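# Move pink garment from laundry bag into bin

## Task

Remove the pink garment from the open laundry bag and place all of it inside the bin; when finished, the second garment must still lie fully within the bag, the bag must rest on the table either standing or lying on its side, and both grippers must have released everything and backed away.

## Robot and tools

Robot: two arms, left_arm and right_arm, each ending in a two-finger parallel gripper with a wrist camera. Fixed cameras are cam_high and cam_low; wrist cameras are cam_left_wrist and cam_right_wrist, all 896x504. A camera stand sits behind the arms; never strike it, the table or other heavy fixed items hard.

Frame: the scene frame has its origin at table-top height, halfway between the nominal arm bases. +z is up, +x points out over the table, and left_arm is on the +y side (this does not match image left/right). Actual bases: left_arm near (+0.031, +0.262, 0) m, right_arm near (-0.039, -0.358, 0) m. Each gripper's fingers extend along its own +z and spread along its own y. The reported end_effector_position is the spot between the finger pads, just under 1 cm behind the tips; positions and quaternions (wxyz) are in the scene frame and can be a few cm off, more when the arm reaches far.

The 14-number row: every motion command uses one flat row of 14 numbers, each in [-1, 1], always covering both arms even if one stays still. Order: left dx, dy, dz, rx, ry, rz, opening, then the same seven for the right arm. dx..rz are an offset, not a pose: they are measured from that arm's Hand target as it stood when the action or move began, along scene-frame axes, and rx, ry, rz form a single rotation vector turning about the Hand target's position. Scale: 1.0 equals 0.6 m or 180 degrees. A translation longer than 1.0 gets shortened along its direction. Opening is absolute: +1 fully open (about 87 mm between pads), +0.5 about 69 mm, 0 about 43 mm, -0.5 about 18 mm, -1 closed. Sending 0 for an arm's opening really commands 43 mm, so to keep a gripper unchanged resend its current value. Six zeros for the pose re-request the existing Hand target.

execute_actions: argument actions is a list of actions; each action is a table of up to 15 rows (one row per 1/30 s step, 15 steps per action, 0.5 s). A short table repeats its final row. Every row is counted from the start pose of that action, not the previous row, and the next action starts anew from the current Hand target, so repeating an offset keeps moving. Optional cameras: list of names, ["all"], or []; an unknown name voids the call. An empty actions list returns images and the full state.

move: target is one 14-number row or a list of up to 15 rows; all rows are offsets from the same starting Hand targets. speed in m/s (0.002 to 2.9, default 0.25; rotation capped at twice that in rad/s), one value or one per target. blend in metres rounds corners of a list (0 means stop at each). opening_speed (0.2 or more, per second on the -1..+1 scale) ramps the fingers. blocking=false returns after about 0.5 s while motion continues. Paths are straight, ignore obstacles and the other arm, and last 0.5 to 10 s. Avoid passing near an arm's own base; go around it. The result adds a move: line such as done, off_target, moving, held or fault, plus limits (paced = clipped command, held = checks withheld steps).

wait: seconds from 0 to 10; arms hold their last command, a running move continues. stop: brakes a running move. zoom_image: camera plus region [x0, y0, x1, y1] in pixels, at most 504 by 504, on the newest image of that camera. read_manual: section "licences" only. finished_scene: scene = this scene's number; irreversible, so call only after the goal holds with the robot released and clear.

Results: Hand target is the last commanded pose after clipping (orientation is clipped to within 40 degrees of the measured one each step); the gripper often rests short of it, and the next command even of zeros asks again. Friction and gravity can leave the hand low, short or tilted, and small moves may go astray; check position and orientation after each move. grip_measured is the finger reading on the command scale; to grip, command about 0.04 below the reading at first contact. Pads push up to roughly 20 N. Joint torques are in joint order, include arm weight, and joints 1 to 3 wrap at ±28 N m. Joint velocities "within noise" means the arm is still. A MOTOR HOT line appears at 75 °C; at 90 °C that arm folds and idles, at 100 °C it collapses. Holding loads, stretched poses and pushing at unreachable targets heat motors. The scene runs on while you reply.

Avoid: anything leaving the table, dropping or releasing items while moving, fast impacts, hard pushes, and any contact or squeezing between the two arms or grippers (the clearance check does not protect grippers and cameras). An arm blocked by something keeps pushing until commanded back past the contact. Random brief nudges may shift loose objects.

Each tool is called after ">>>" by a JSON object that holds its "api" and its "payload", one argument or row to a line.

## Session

>>> {"api": "execute_actions", "payload": {
  "actions": []
}}

Scene clock: 0.00 s.
left_arm: end_effector_position=(+0.2825, +0.1179, +0.2735) grip_measured=+0.991 end_effector_quat_wxyz=(+0.501, +0.084, +0.804, -0.309) | right_arm: end_effector_position=(+0.2839, -0.3422, +0.3316) grip_measured=+0.970 end_effector_quat_wxyz=(+0.603, -0.233, +0.751, -0.136)
Joint positions: left_arm=[-0.238 0.799 0.902 -0.44 0.39 -0.315 0.995] | right_arm=[0.193 0.918 1.097 -0.419 0.066 -0.506 0.985]
Joint velocities: within noise
Joint torques (N m): no reading
Motor temperatures (°C): left_arm=[22 28 27 31 24 23 23] | right_arm=[22 27 35 32 25 26 23]
Heat: left arm: 31 °C; right arm: 35 °C.
Hand target: left_arm +0.2817, +0.1181, +0.2738; +0.500, +0.084, +0.805, -0.309 | right_arm +0.2841, -0.3421, +0.3417; +0.614, -0.229, +0.743, -0.137
Tool commands: left_gripper/opening=+1.0 right_gripper/opening=+1.0
camera_calibration:
cam_left_wrist: T_world_to_cam=[[-0.466369, -0.783395, 0.410844, 0.107684], [-0.879459, 0.360668, -0.310597, 0.310111], [0.0951421, -0.506174, -0.857168, 0.412354], [0, 0, 0, 1]] pos_world=[0.283718, 0.181235, 0.405535]
cam_right_wrist: T_world_to_cam=[[0.198154, -0.857705, 0.474423, -0.503406], [-0.838271, -0.399137, -0.371472, 0.24647], [0.507973, -0.324087, -0.79808, 0.153323], [0, 0, 0, 1]] pos_world=[0.228476, -0.283709, 0.452748]

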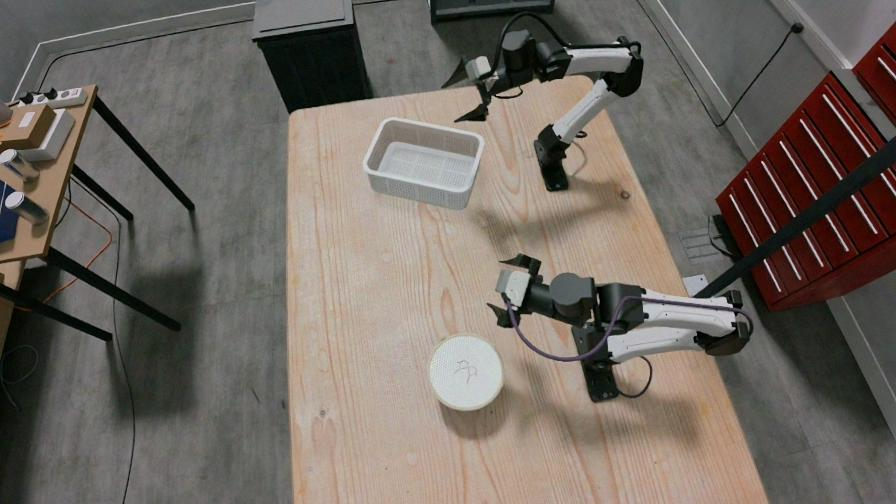

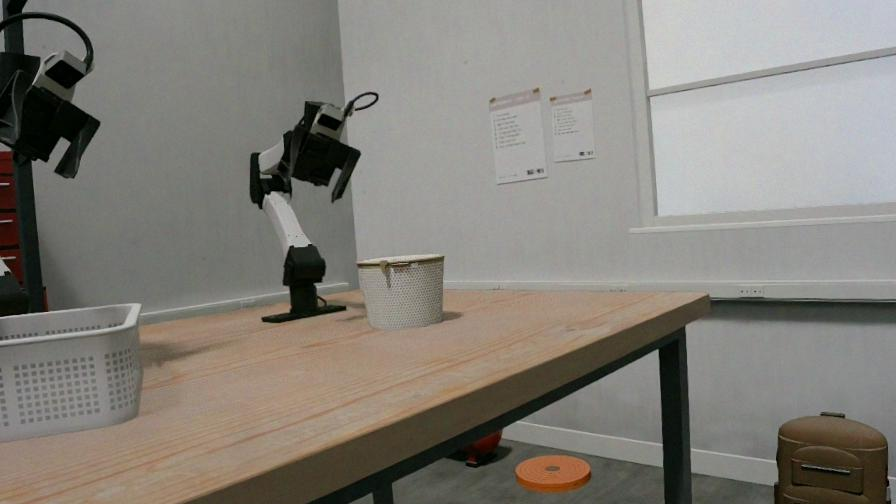

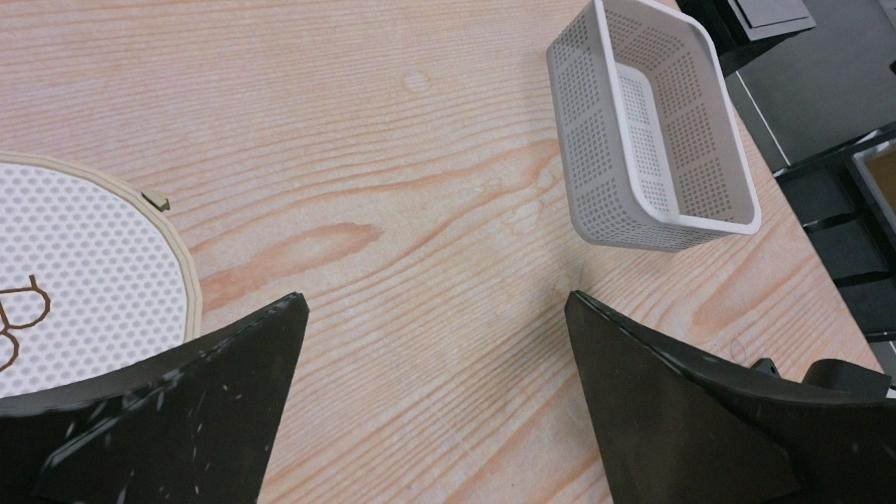

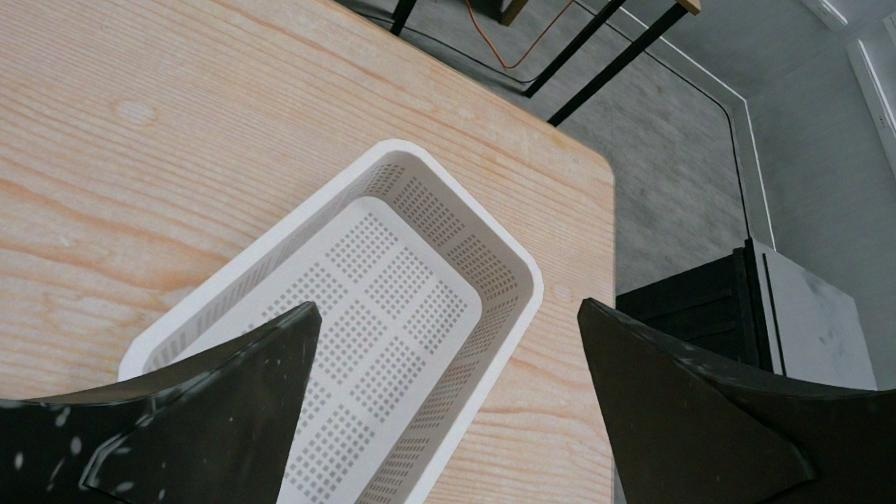

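>>> {"api": "zoom_image", "payload": {
  "camera": "cam_high",
  "region": [406, 316, 526, 426]
}}

>>> {"api": "zoom_image", "payload": {
  "camera": "cam_low",
  "region": [340, 240, 470, 340]
}}

>>> {"api": "zoom_image", "payload": {
  "camera": "cam_left_wrist",
  "region": [0, 140, 260, 400]
}}

Scaled by 4.200 from the camera's 896x504 image, which has a finer 1280x720 frame.

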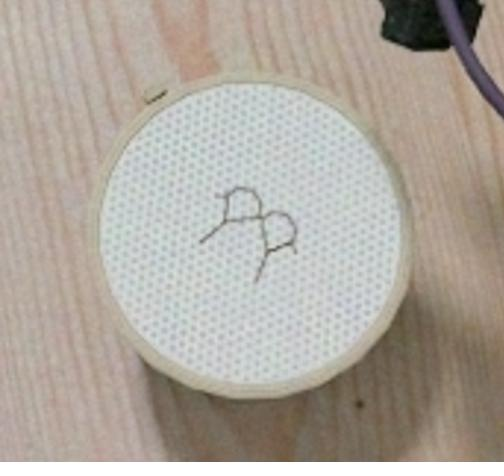

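Scaled by 3.877 from the camera's 896x504 image, which has a finer 1280x720 frame.

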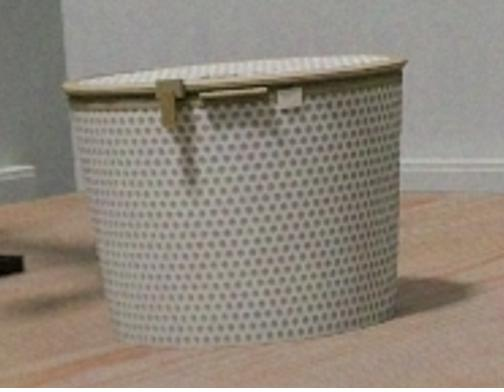

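Scaled by 1.938 from the camera's 896x504 image, which has a finer 1280x720 frame.

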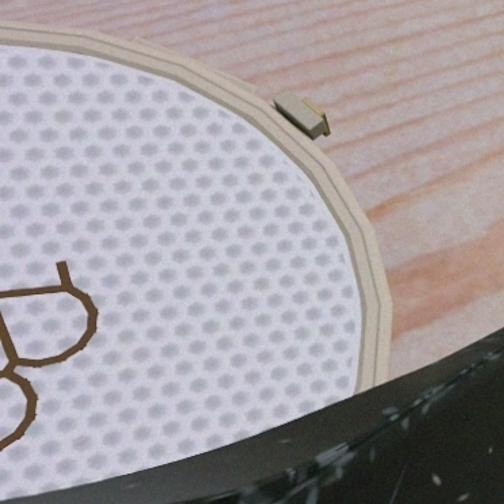

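>>> {"api": "move", "payload": {
  "target": [-0.0695, 0.2798, -0.1063, -0.2388, 0.2428, 0.288, 0.0, 0, 0, 0, 0, 0, 0, 1],
  "speed": 0.3,
  "cameras": ["all"]
}}

Scene clock: 134.37 s.
left_arm: end_effector_position=(+0.2401, +0.2860, +0.2036) grip_measured=+0.000 end_effector_quat_wxyz=(+0.255, -0.557, +0.717, -0.332) | right_arm: end_effector_position=(+0.2839, -0.3422, +0.3316) grip_measured=+0.970 end_effector_quat_wxyz=(+0.603, -0.233, +0.751, -0.136)
Joint positions: left_arm=[0.836 0.89 0.905 -1.085 0.738 -0.689 0.5] | right_arm=[0.193 0.918 1.097 -0.419 0.066 -0.506 0.985]
Joint torques (N m): left_arm=[0.51 -0.53 9.78 1.38 0.53 0.19] | right_arm=[0.1 -1.69 9.13 1.97 -0.12 0.07]
Motor temperatures (°C): left_arm=[22 27 33 45 24 23 23] | right_arm=[22 26 47 40 25 26 23]
Heat: left arm: 45 °C; right arm: 47 °C.
Hand target: left_arm +0.2400, +0.2860, +0.2100; +0.257, -0.552, +0.719, -0.335 | right_arm +0.2841, -0.3421, +0.3417; +0.614, -0.229, +0.743, -0.137
Off the commanded pose: left_arm 0.006 m, 1 deg | right_arm 0.010 m, 2 deg.
move: done
camera_calibration:
cam_left_wrist: T_world_to_cam=[[0.610685, -0.1638, 0.774748, -0.261581], [-0.743862, -0.454154, 0.49032, 0.227977], [0.27154, -0.875736, -0.399189, 0.41166], [0, 0, 0, 1]] pos_world=[0.217544, 0.421195, 0.255208]
cam_right_wrist: T_world_to_cam=[[0.198154, -0.857705, 0.474423, -0.503406], [-0.838271, -0.399137, -0.371472, 0.24647], [0.507973, -0.324087, -0.79808, 0.153323], [0, 0, 0, 1]] pos_world=[0.228476, -0.283709, 0.452748]

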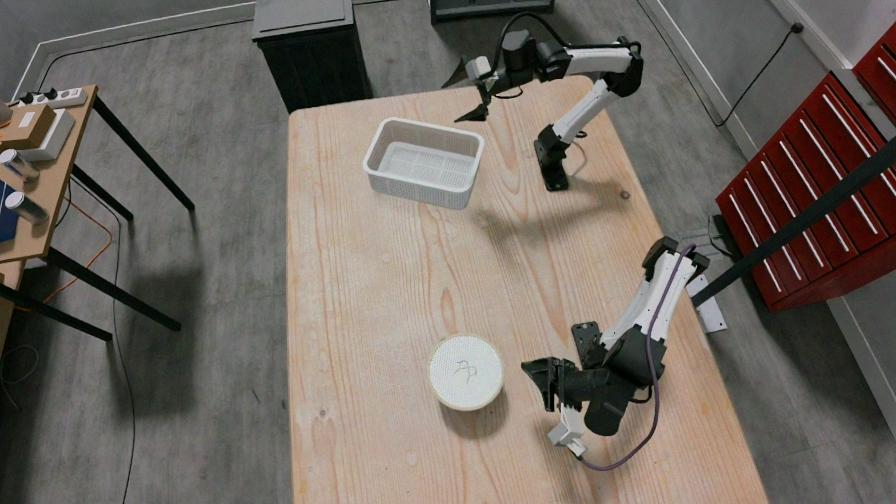

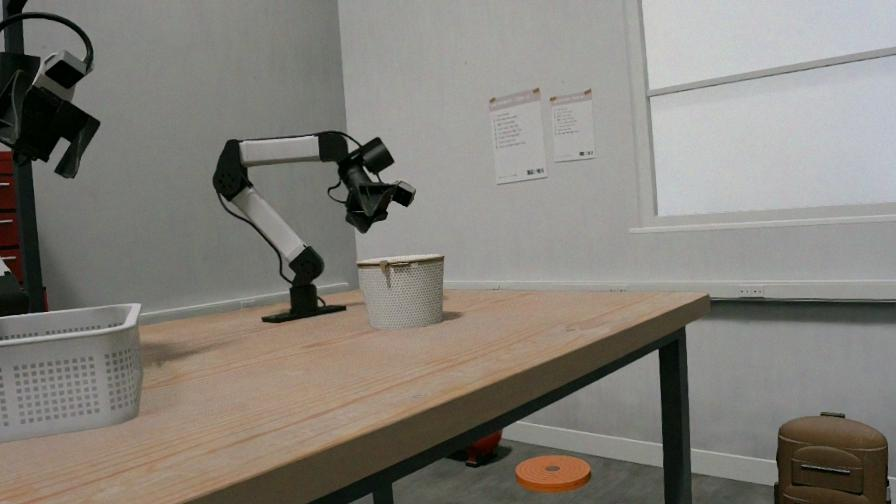

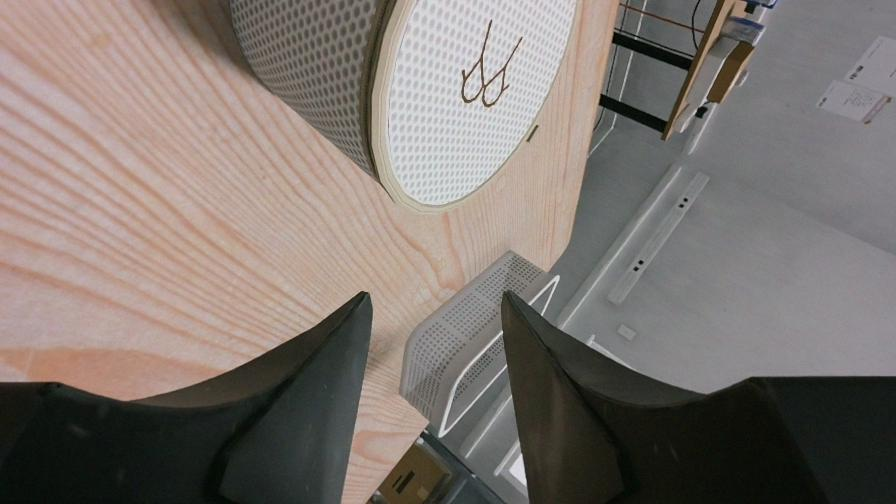

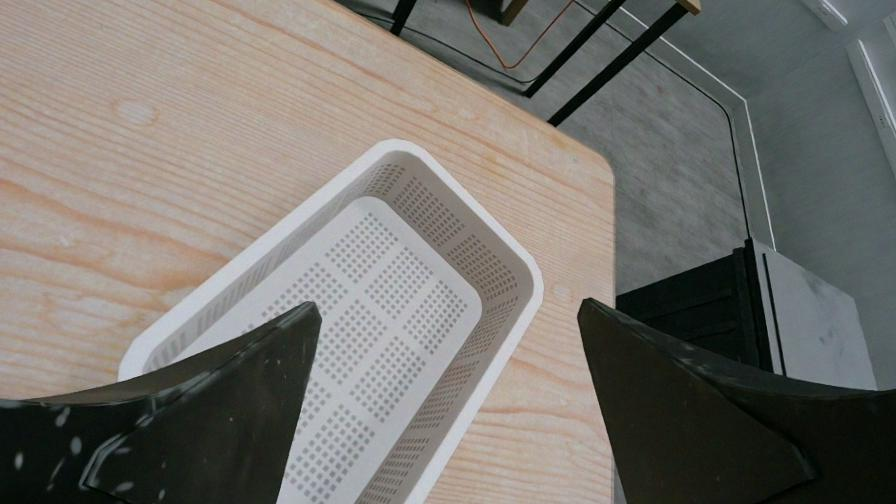

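>>> {"api": "zoom_image", "payload": {
  "camera": "cam_left_wrist",
  "region": [320, 0, 600, 260]
}}

Scaled by 1.800 from the camera's 896x504 image, which has a finer 1280x720 frame.

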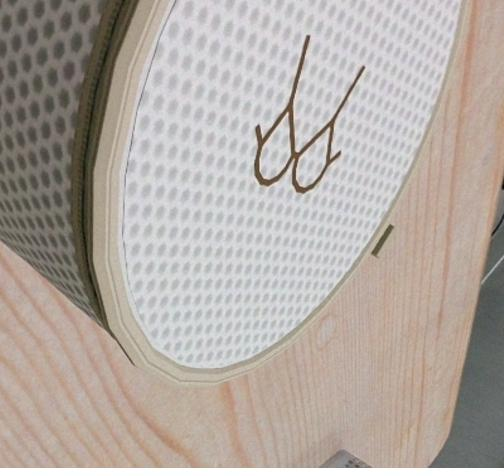

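>>> {"api": "move", "payload": {
  "target": [0.064, -0.018, -0.1117, 0, 0, 0, 0.0, 0, 0, 0, 0, 0, 0, 1],
  "speed": 0.15,
  "cameras": ["cam_left_wrist"]
}}

>>> {"api": "zoom_image", "payload": {
  "camera": "cam_left_wrist",
  "region": [300, 60, 560, 380]
}}

Scene clock: 156.90 s.
left_arm: end_effector_position=(+0.2789, +0.2755, +0.1509) grip_measured=+0.000 end_effector_quat_wxyz=(+0.267, -0.542, +0.721, -0.339) | right_arm: end_effector_position=(+0.2839, -0.3422, +0.3316) grip_measured=+0.970 end_effector_quat_wxyz=(+0.603, -0.233, +0.751, -0.136)
Joint positions: left_arm=[0.617 0.902 0.658 -0.651 0.636 -0.91 0.5] | right_arm=[0.193 0.918 1.097 -0.419 0.066 -0.506 0.985]
Joint torques (N m): left_arm=[-0.53 -1.01 6.31 2.02 0.13 -0.09] | right_arm=[0.12 -1.7 9.11 1.97 -0.12 0.07]
Heat: left arm: 41 °C; right arm: 48 °C.
Hand target: left_arm +0.2784, +0.2753, +0.1429; +0.257, -0.552, +0.719, -0.335 | right_arm +0.2841, -0.3421, +0.3417; +0.614, -0.229, +0.743, -0.137
Off the commanded pose: left_arm 0.008 m, 2 deg | right_arm 0.010 m, 2 deg.
move: done
camera_calibration:
cam_left_wrist: T_world_to_cam=[[0.581546, -0.187185, 0.791686, -0.234131], [-0.768543, -0.445491, 0.459215, 0.287052], [0.266731, -0.8755, -0.402933, 0.372738], [0, 0, 0, 1]] pos_world=[0.257349, 0.410385, 0.203728]
Images, in order (width x height): cam_left_wrist 896x504.

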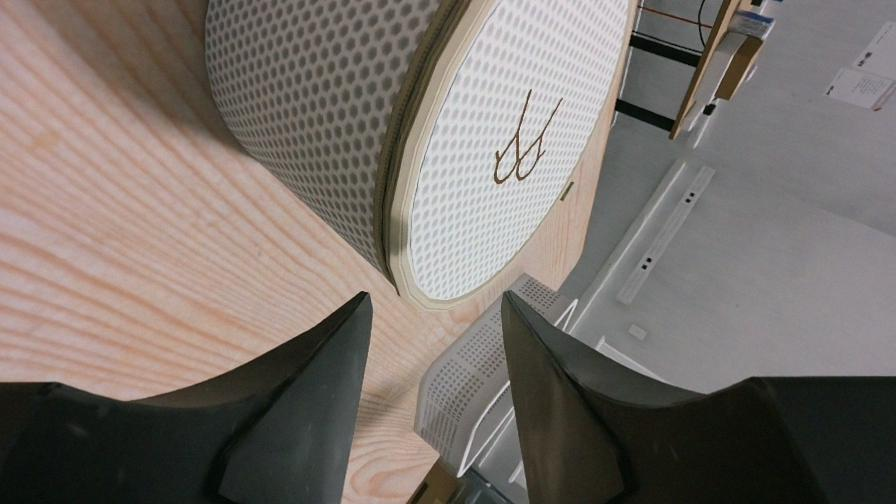

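Scaled by 1.575 from the camera's 896x504 image, which has a finer 1280x720 frame.

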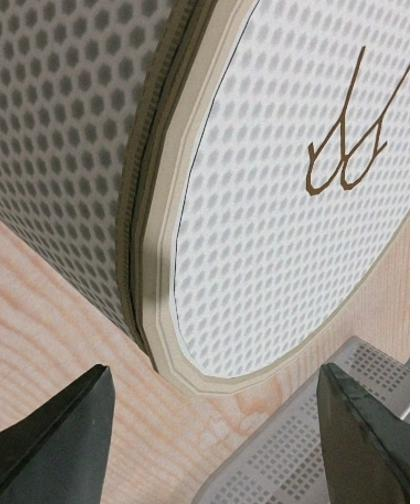

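>>> {"api": "move", "payload": {
  "target": [
    [0, 0, -0.018, 0, 0, 0, 0.0, 0, 0, 0, 0, 0, 0, 1],
    [0.0129, -0.0035, -0.018, 0, 0, 0, 0.0, 0, 0, 0, 0, 0, 0, 1]
  ],
  "speed": 0.06,
  "cameras": ["cam_left_wrist"]
}}

>>> {"api": "zoom_image", "payload": {
  "camera": "cam_left_wrist",
  "region": [300, 160, 560, 360]
}}

Scene clock: 168.77 s.
left_arm: end_effector_position=(+0.2863, +0.2731, +0.1384) grip_measured=+0.000 end_effector_quat_wxyz=(+0.265, -0.543, +0.721, -0.339) | right_arm: end_effector_position=(+0.2839, -0.3422, +0.3316) grip_measured=+0.970 end_effector_quat_wxyz=(+0.603, -0.233, +0.751, -0.136)
Joint positions: left_arm=[0.579 0.926 0.615 -0.568 0.613 -0.946 0.5] | right_arm=[0.193 0.918 1.097 -0.419 0.066 -0.506 0.985]
Joint torques (N m): left_arm=[-0.53 -1.32 6.79 2.01 0.12 -0.07] | right_arm=[0.12 -1.69 9.11 1.97 -0.12 0.07]
Heat: left arm: 41 °C; right arm: 48 °C.
Hand target: left_arm +0.2862, +0.2732, +0.1323; +0.257, -0.552, +0.719, -0.335 | right_arm +0.2841, -0.3421, +0.3417; +0.614, -0.229, +0.743, -0.137
Off the commanded pose: left_arm 0.006 m, 1 deg | right_arm 0.010 m, 2 deg.
move: done
camera_calibration:
cam_left_wrist: T_world_to_cam=[[0.584779, -0.185074, 0.789798, -0.230244], [-0.766816, -0.443734, 0.463783, 0.295829], [0.264626, -0.87684, -0.401404, 0.364413], [0, 0, 0, 1]] pos_world=[0.265055, 0.408189, 0.190922]
Images, in order (width x height): cam_left_wrist 896x504.

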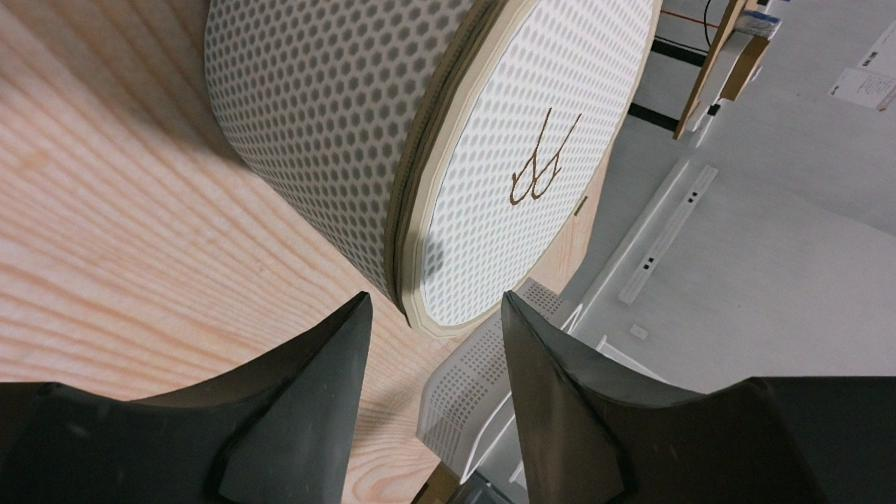

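Scaled by 1.938 from the camera's 896x504 image, which has a finer 1280x720 frame.

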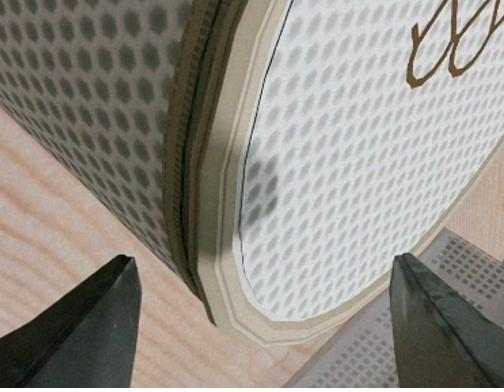

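>>> {"api": "move", "payload": {
  "target": [0.0097, -0.0026, 0.005, 0, 0, 0, 0.0, 0, 0, 0, 0, 0, 0, 1],
  "speed": 0.05,
  "cameras": ["cam_left_wrist"]
}}

>>> {"api": "zoom_image", "payload": {
  "camera": "cam_left_wrist",
  "region": [300, 160, 560, 360]
}}

Scene clock: 203.90 s.
left_arm: end_effector_position=(+0.2898, +0.2701, +0.1361) grip_measured=+0.000 end_effector_quat_wxyz=(+0.258, -0.546, +0.722, -0.339) | right_arm: end_effector_position=(+0.2839, -0.3422, +0.3316) grip_measured=+0.970 end_effector_quat_wxyz=(+0.603, -0.233, +0.751, -0.136)
Joint positions: left_arm=[0.552 0.942 0.615 -0.553 0.596 -0.972 0.5] | right_arm=[0.193 0.918 1.097 -0.419 0.066 -0.506 0.985]
Joint torques (N m): left_arm=[-0.54 -1.36 8.27 2.04 0.17 -0.08] | right_arm=[0.12 -1.69 9.13 1.97 -0.12 0.07]
Heat: left arm: 41 °C; right arm: 48 °C.
Hand target: left_arm +0.2920, +0.2716, +0.1353; +0.257, -0.552, +0.719, -0.335 | right_arm +0.2841, -0.3421, +0.3417; +0.614, -0.229, +0.743, -0.137
Off the commanded pose: left_arm 0.003 m, 1 deg | right_arm 0.010 m, 2 deg.
move: done
camera_calibration:
cam_left_wrist: T_world_to_cam=[[0.594196, -0.178776, 0.7842, -0.234726], [-0.761252, -0.439764, 0.476554, 0.293729], [0.259666, -0.88014, -0.397399, 0.361636], [0, 0, 0, 1]] pos_world=[0.26917, 0.405499, 0.187809]
Images, in order (width x height): cam_left_wrist 896x504.

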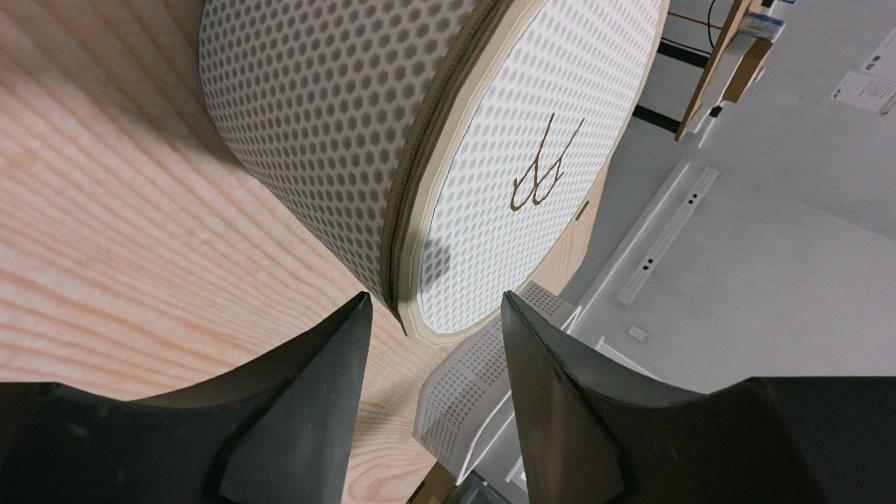

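Scaled by 1.938 from the camera's 896x504 image, which has a finer 1280x720 frame.

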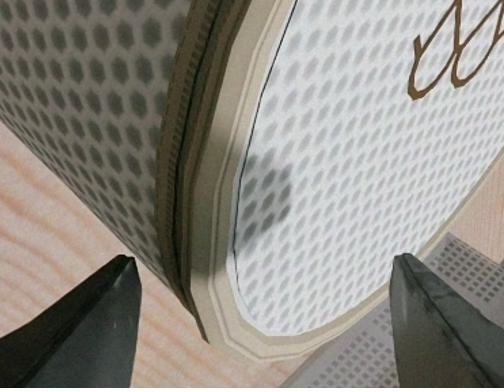

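>>> {"api": "move", "payload": {
  "target": [0.004, -0.001, 0.036, 0, 0, 0, 0.0, 0, 0, 0, 0, 0, 0, 1],
  "speed": 0.06,
  "cameras": ["cam_left_wrist"]
}}

>>> {"api": "zoom_image", "payload": {
  "camera": "cam_left_wrist",
  "region": [300, 160, 560, 360]
}}

Scene clock: 208.07 s.
left_arm: end_effector_position=(+0.2928, +0.2700, +0.1534) grip_measured=+0.000 end_effector_quat_wxyz=(+0.261, -0.545, +0.721, -0.339) | right_arm: end_effector_position=(+0.2839, -0.3422, +0.3316) grip_measured=+0.970 end_effector_quat_wxyz=(+0.603, -0.233, +0.751, -0.136)
Joint positions: left_arm=[0.542 0.942 0.679 -0.603 0.588 -0.982 0.5] | right_arm=[0.193 0.918 1.097 -0.419 0.066 -0.506 0.985]
Joint torques (N m): left_arm=[-0.55 -1.26 10.25 1.72 0.13 -0.09] | right_arm=[0.12 -1.68 9.13 1.97 -0.12 0.07]
Heat: left arm: 42 °C; right arm: 49 °C.
Hand target: left_arm +0.2944, +0.2711, +0.1569; +0.257, -0.552, +0.719, -0.335 | right_arm +0.2841, -0.3421, +0.3417; +0.614, -0.229, +0.743, -0.137
Off the commanded pose: left_arm 0.004 m, 1 deg | right_arm 0.010 m, 2 deg.
move: done
camera_calibration:
cam_left_wrist: T_world_to_cam=[[0.589357, -0.181023, 0.78733, -0.248525], [-0.763779, -0.44242, 0.470007, 0.290329], [0.263249, -0.878348, -0.399005, 0.36641], [0, 0, 0, 1]] pos_world=[0.27176, 0.405294, 0.205415]
Images, in order (width x height): cam_left_wrist 896x504.

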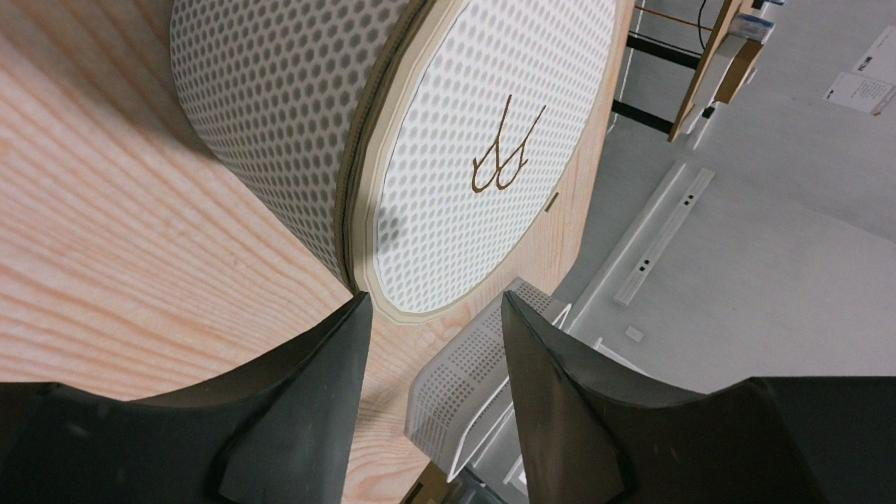

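Scaled by 1.938 from the camera's 896x504 image, which has a finer 1280x720 frame.

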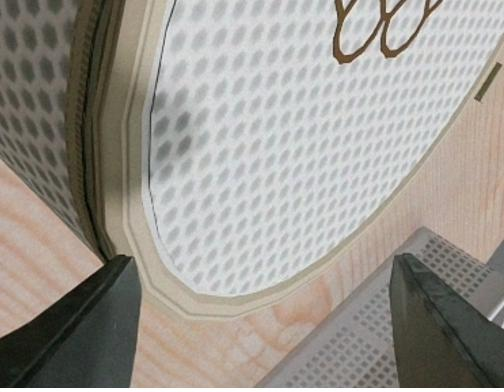

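>>> {"api": "move", "payload": {
  "target": [0.003, -0.002, 0.03, 0, 0, 0, 0.0, 0, 0, 0, 0, 0, 0, 1],
  "speed": 0.06,
  "cameras": ["cam_left_wrist", "cam_low"]
}}

>>> {"api": "zoom_image", "payload": {
  "camera": "cam_left_wrist",
  "region": [250, 160, 510, 360]
}}

>>> {"api": "zoom_image", "payload": {
  "camera": "cam_low",
  "region": [320, 190, 470, 340]
}}

Scene clock: 214.27 s.
left_arm: end_effector_position=(+0.2948, +0.2688, +0.1709) grip_measured=+0.000 end_effector_quat_wxyz=(+0.261, -0.545, +0.721, -0.339) | right_arm: end_effector_position=(+0.2839, -0.3422, +0.3316) grip_measured=+0.970 end_effector_quat_wxyz=(+0.603, -0.233, +0.751, -0.136)
Joint positions: left_arm=[0.53 0.948 0.751 -0.665 0.581 -0.993 0.5] | right_arm=[0.193 0.918 1.097 -0.419 0.066 -0.506 0.985]
Joint torques (N m): left_arm=[-0.54 -1.43 10.32 1.76 0.13 -0.09] | right_arm=[0.12 -1.69 9.13 1.97 -0.12 0.07]
Heat: left arm: 42 °C; right arm: 49 °C.
Hand target: left_arm +0.2962, +0.2698, +0.1748; +0.257, -0.552, +0.719, -0.335 | right_arm +0.2841, -0.3421, +0.3417; +0.614, -0.229, +0.743, -0.137
Off the commanded pose: left_arm 0.004 m, 1 deg | right_arm 0.010 m, 2 deg.
move: done
camera_calibration:
cam_left_wrist: T_world_to_cam=[[0.590524, -0.180575, 0.786558, -0.263991], [-0.763281, -0.44148, 0.471696, 0.282379], [0.262073, -0.878913, -0.398534, 0.372279], [0, 0, 0, 1]] pos_world=[0.273863, 0.404195, 0.222813]
Images, in order (width x height): cam_low 896x504, cam_left_wrist 896x504.

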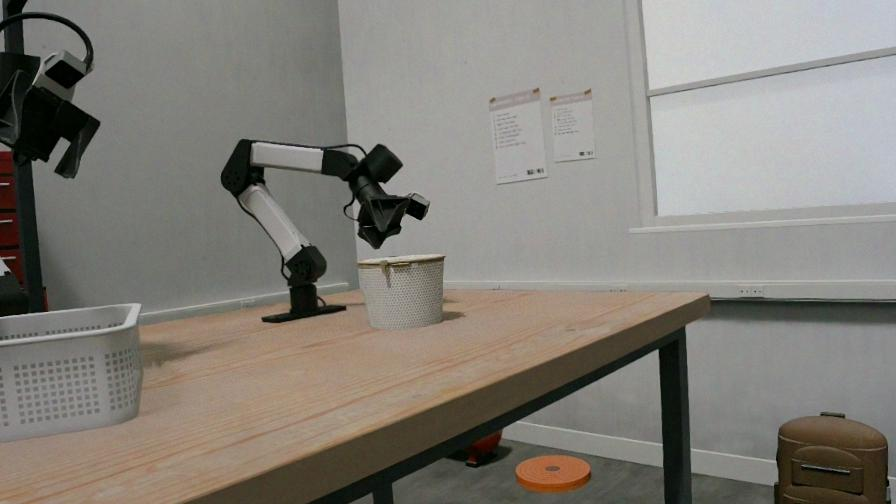

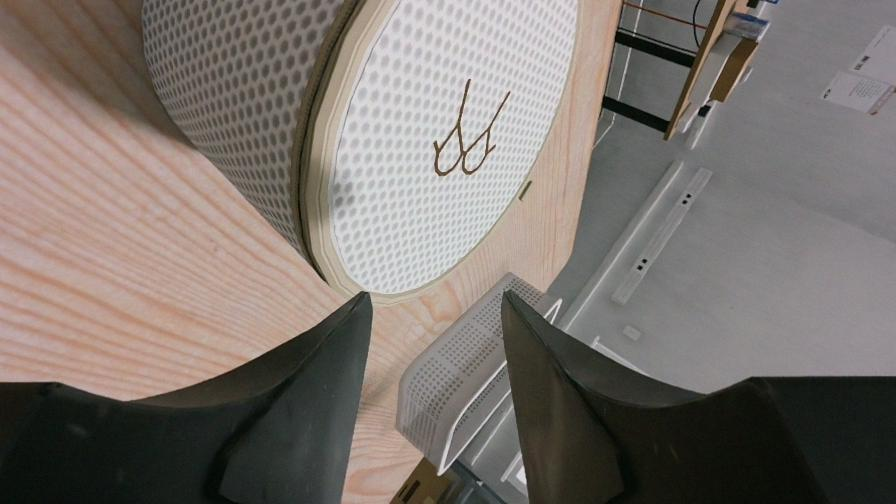

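Scaled by 1.938 from the camera's 896x504 image, which has a finer 1280x720 frame.

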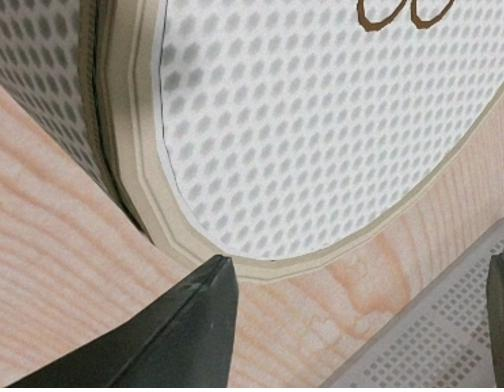

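Scaled by 3.360 from the camera's 896x504 image, which has a finer 1280x720 frame.

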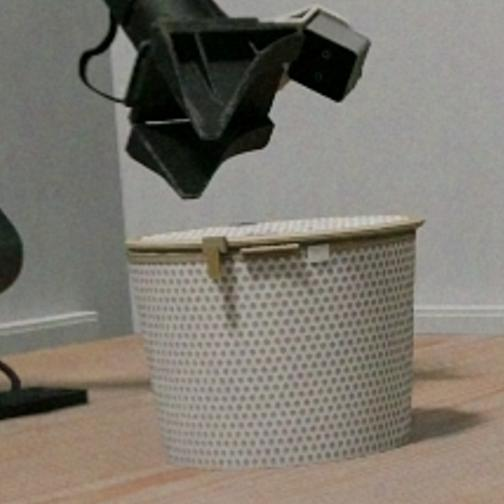

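>>> {"api": "move", "payload": {
  "target": [
    [-0.0327, 0.0103, -0.008, -0.0144, -0.0537, 0, 0.0, 0, 0, 0, 0, 0, 0, 1],
    [-0.0327, 0.0103, -0.0747, -0.0144, -0.0537, 0, 0.0, 0, 0, 0, 0, 0, 0, 1],
    [-0.0037, 0.0025, -0.0747, -0.0144, -0.0537, 0, 0.0, 0, 0, 0, 0, 0, 0, 1]
  ],
  "speed": [0.1, 0.1, 0.04],
  "cameras": ["cam_left_wrist"]
}}

>>> {"api": "zoom_image", "payload": {
  "camera": "cam_left_wrist",
  "region": [280, 160, 540, 360]
}}

Scene clock: 230.57 s.
left_arm: end_effector_position=(+0.2940, +0.2714, +0.1366) grip_measured=+0.000 end_effector_quat_wxyz=(+0.312, -0.517, +0.690, -0.399) | right_arm: end_effector_position=(+0.2839, -0.3422, +0.3316) grip_measured=+0.970 end_effector_quat_wxyz=(+0.603, -0.233, +0.751, -0.136)
Joint positions: left_arm=[0.625 0.874 0.457 -0.302 0.74 -1.017 0.5] | right_arm=[0.193 0.918 1.097 -0.419 0.066 -0.506 0.985]
Joint torques (N m): left_arm=[-0.53 -0.94 6.69 2.24 0.14 -0.05] | right_arm=[0.12 -1.69 9.13 1.97 -0.12 0.07]
Heat: left arm: 42 °C; right arm: 49 °C.
Hand target: left_arm +0.2940, +0.2713, +0.1300; +0.304, -0.527, +0.687, -0.396 | right_arm +0.2841, -0.3421, +0.3417; +0.614, -0.229, +0.743, -0.137
Off the commanded pose: left_arm 0.007 m, 2 deg | right_arm 0.010 m, 2 deg.
move: done
camera_calibration:
cam_left_wrist: T_world_to_cam=[[0.443295, -0.149932, 0.883748, -0.214384], [-0.836476, -0.423551, 0.347725, 0.332579], [0.322177, -0.893378, -0.313172, 0.335713], [0, 0, 0, 1]] pos_world=[0.26507, 0.40864, 0.178952]
Images, in order (width x height): cam_left_wrist 896x504.

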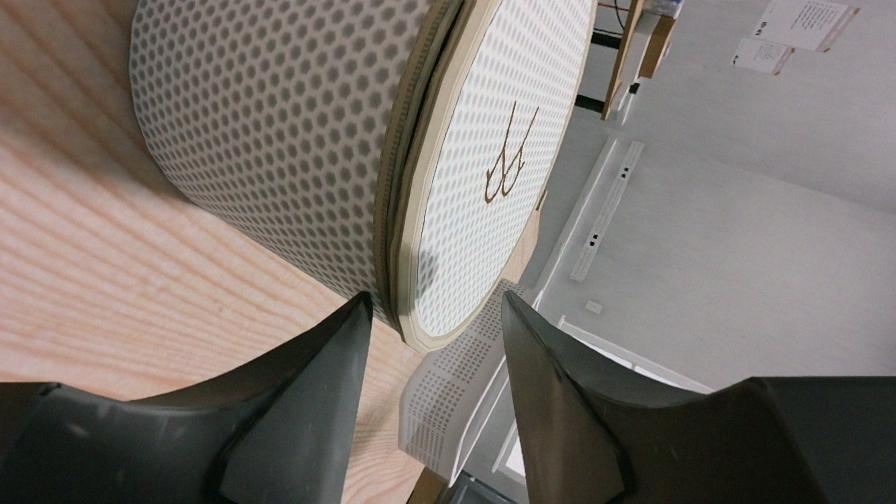

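Scaled by 1.938 from the camera's 896x504 image, which has a finer 1280x720 frame.

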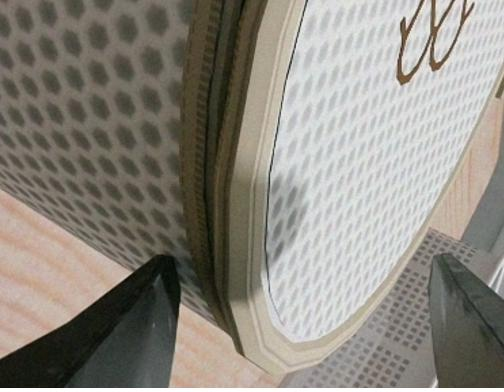

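>>> {"api": "move", "payload": {
  "target": [0.006, -0.0016, 0.036, 0, 0, 0, 0.0, 0, 0, 0, 0, 0, 0, 1],
  "speed": 0.06,
  "cameras": ["cam_left_wrist"]
}}

>>> {"api": "zoom_image", "payload": {
  "camera": "cam_left_wrist",
  "region": [280, 160, 540, 360]
}}

Scene clock: 237.00 s.
left_arm: end_effector_position=(+0.2956, +0.2691, +0.1457) grip_measured=+0.000 end_effector_quat_wxyz=(+0.304, -0.522, +0.690, -0.399) | right_arm: end_effector_position=(+0.2839, -0.3422, +0.3316) grip_measured=+0.970 end_effector_quat_wxyz=(+0.603, -0.233, +0.751, -0.136)
Joint positions: left_arm=[0.607 0.874 0.499 -0.351 0.725 -1.035 0.5] | right_arm=[0.193 0.918 1.097 -0.419 0.066 -0.506 0.985]
Joint torques (N m): left_arm=[-0.57 -1.7 10.4 1.93 0.16 -0.08] | right_arm=[0.12 -1.69 9.13 1.97 -0.12 0.07]
Heat: left arm: 43 °C; right arm: 49 °C.
Hand target: left_arm +0.2975, +0.2703, +0.1516; +0.304, -0.527, +0.687, -0.396 | right_arm +0.2841, -0.3421, +0.3417; +0.614, -0.229, +0.743, -0.137
Off the commanded pose: left_arm 0.006 m, 1 deg | right_arm 0.010 m, 2 deg.
move: done
camera_calibration:
cam_left_wrist: T_world_to_cam=[[0.456579, -0.139935, 0.878609, -0.229269], [-0.830477, -0.421269, 0.364471, 0.325024], [0.319129, -0.896075, -0.308555, 0.336925], [0, 0, 0, 1]] pos_world=[0.267082, 0.40675, 0.186936]
Images, in order (width x height): cam_left_wrist 896x504.

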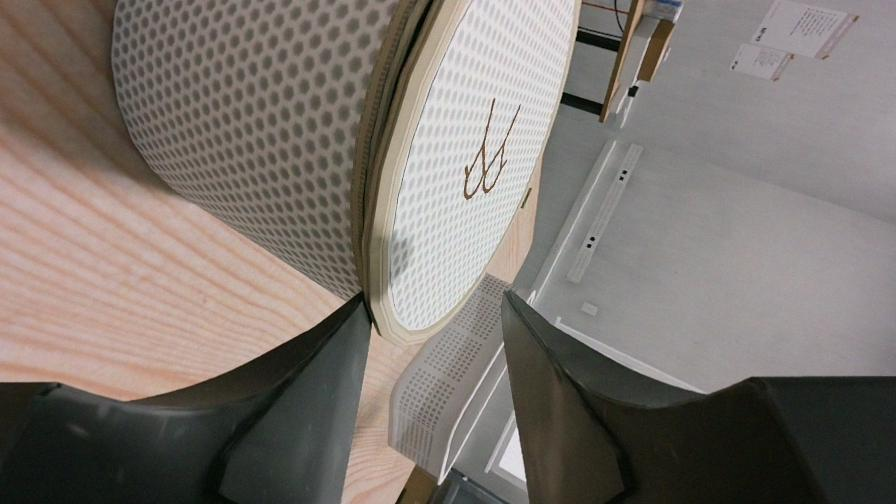

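Scaled by 1.938 from the camera's 896x504 image, which has a finer 1280x720 frame.

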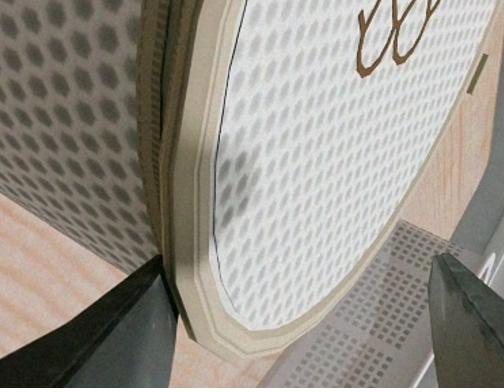

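>>> {"api": "move", "payload": {
  "target": [0.004, -0.001, 0.036, 0, 0, 0, 0.0, 0, 0, 0, 0, 0, 0, 1],
  "speed": 0.06,
  "cameras": ["cam_left_wrist"]
}}

>>> {"api": "zoom_image", "payload": {
  "camera": "cam_left_wrist",
  "region": [280, 160, 540, 360]
}}

Scene clock: 241.47 s.
left_arm: end_effector_position=(+0.2983, +0.2689, +0.1667) grip_measured=+0.000 end_effector_quat_wxyz=(+0.304, -0.523, +0.690, -0.399) | right_arm: end_effector_position=(+0.2839, -0.3422, +0.3316) grip_measured=+0.970 end_effector_quat_wxyz=(+0.603, -0.233, +0.751, -0.136)
Joint positions: left_arm=[0.596 0.874 0.583 -0.429 0.716 -1.045 0.5] | right_arm=[0.193 0.918 1.097 -0.419 0.066 -0.506 0.985]
Joint torques (N m): left_arm=[-0.57 -1.77 10.51 1.95 0.17 -0.09] | right_arm=[0.12 -1.69 9.11 1.97 -0.12 0.07]
Heat: left arm: 43 °C; right arm: 49 °C.
Hand target: left_arm +0.2999, +0.2698, +0.1732; +0.304, -0.527, +0.687, -0.396 | right_arm +0.2841, -0.3421, +0.3417; +0.614, -0.229, +0.743, -0.137
Off the commanded pose: left_arm 0.007 m, 1 deg | right_arm 0.010 m, 2 deg.
move: done
camera_calibration:
cam_left_wrist: T_world_to_cam=[[0.458001, -0.139384, 0.877956, -0.249586], [-0.829776, -0.421349, 0.365974, 0.319106], [0.318915, -0.896123, -0.308636, 0.342457], [0, 0, 0, 1]] pos_world=[0.269883, 0.40655, 0.208036]
Images, in order (width x height): cam_left_wrist 896x504.

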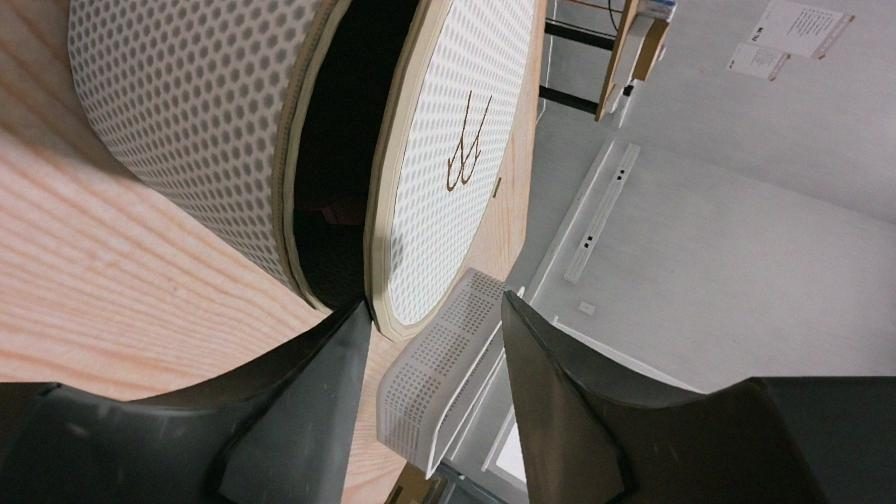

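Scaled by 1.938 from the camera's 896x504 image, which has a finer 1280x720 frame.

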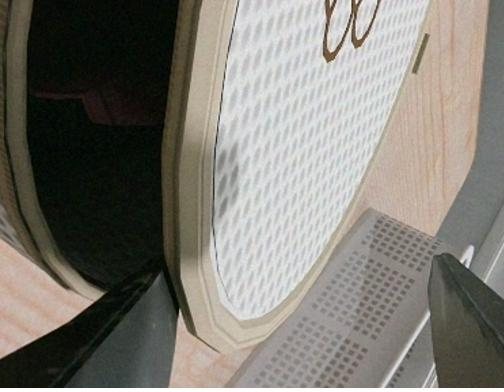

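>>> {"api": "move", "payload": {
  "target": [
    [0.0368, -0.038, 0.0997, 0, 0, 0, 0.0, 0, 0, 0, 0, 0, 0, 1],
    [0.0978, -0.1053, 0.1755, 0, 0, 0, 0.0, 0, 0, 0, 0, 0, 0, 1]
  ],
  "speed": 0.12,
  "blend": 0.02,
  "cameras": ["cam_high", "cam_left_wrist", "cam_low"]
}}

Scene clock: 256.13 s.
left_arm: end_effector_position=(+0.3570, +0.2062, +0.2744) grip_measured=+0.000 end_effector_quat_wxyz=(+0.306, -0.520, +0.690, -0.399) | right_arm: end_effector_position=(+0.2839, -0.3422, +0.3316) grip_measured=+0.970 end_effector_quat_wxyz=(+0.603, -0.233, +0.751, -0.136)
Joint positions: left_arm=[0.139 1.029 1.031 -0.555 0.346 -1.355 0.5] | right_arm=[0.193 0.918 1.097 -0.419 0.066 -0.506 0.985]
Joint torques (N m): left_arm=[-0.54 -2.18 10.51 2.21 0.03 -0.1] | right_arm=[0.13 -1.7 9.13 1.97 -0.12 0.07]
Heat: left arm: 43 °C; right arm: 49 °C.
Hand target: left_arm +0.3586, +0.2065, +0.2785; +0.304, -0.527, +0.687, -0.396 | right_arm +0.2841, -0.3421, +0.3417; +0.614, -0.229, +0.743, -0.137
Off the commanded pose: left_arm 0.004 m, 1 deg | right_arm 0.010 m, 2 deg.
move: done
camera_calibration:
cam_left_wrist: T_world_to_cam=[[0.452152, -0.144128, 0.880219, -0.377211], [-0.832988, -0.421056, 0.358947, 0.304999], [0.318887, -0.895511, -0.310438, 0.30116], [0, 0, 0, 1]] pos_world=[0.328581, 0.343747, 0.316042]
Images, in order (width x height): cam_high 896x504, cam_low 896x504, cam_left_wrist 896x504.

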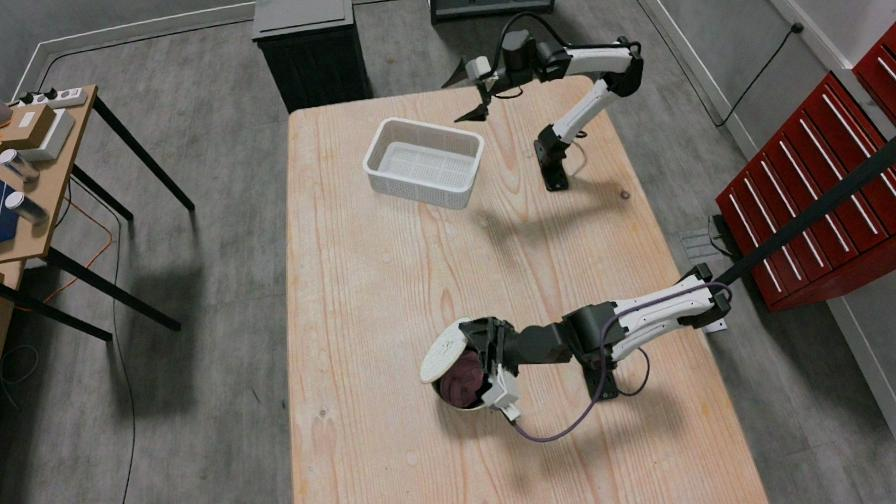

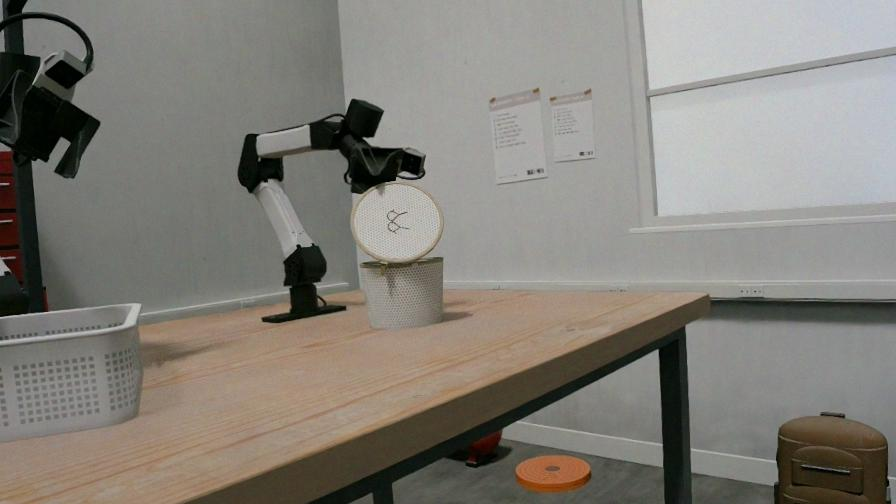

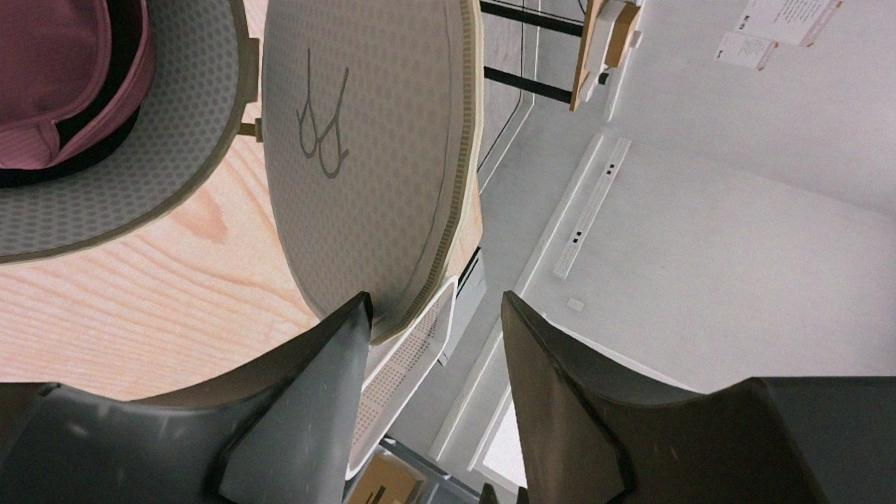

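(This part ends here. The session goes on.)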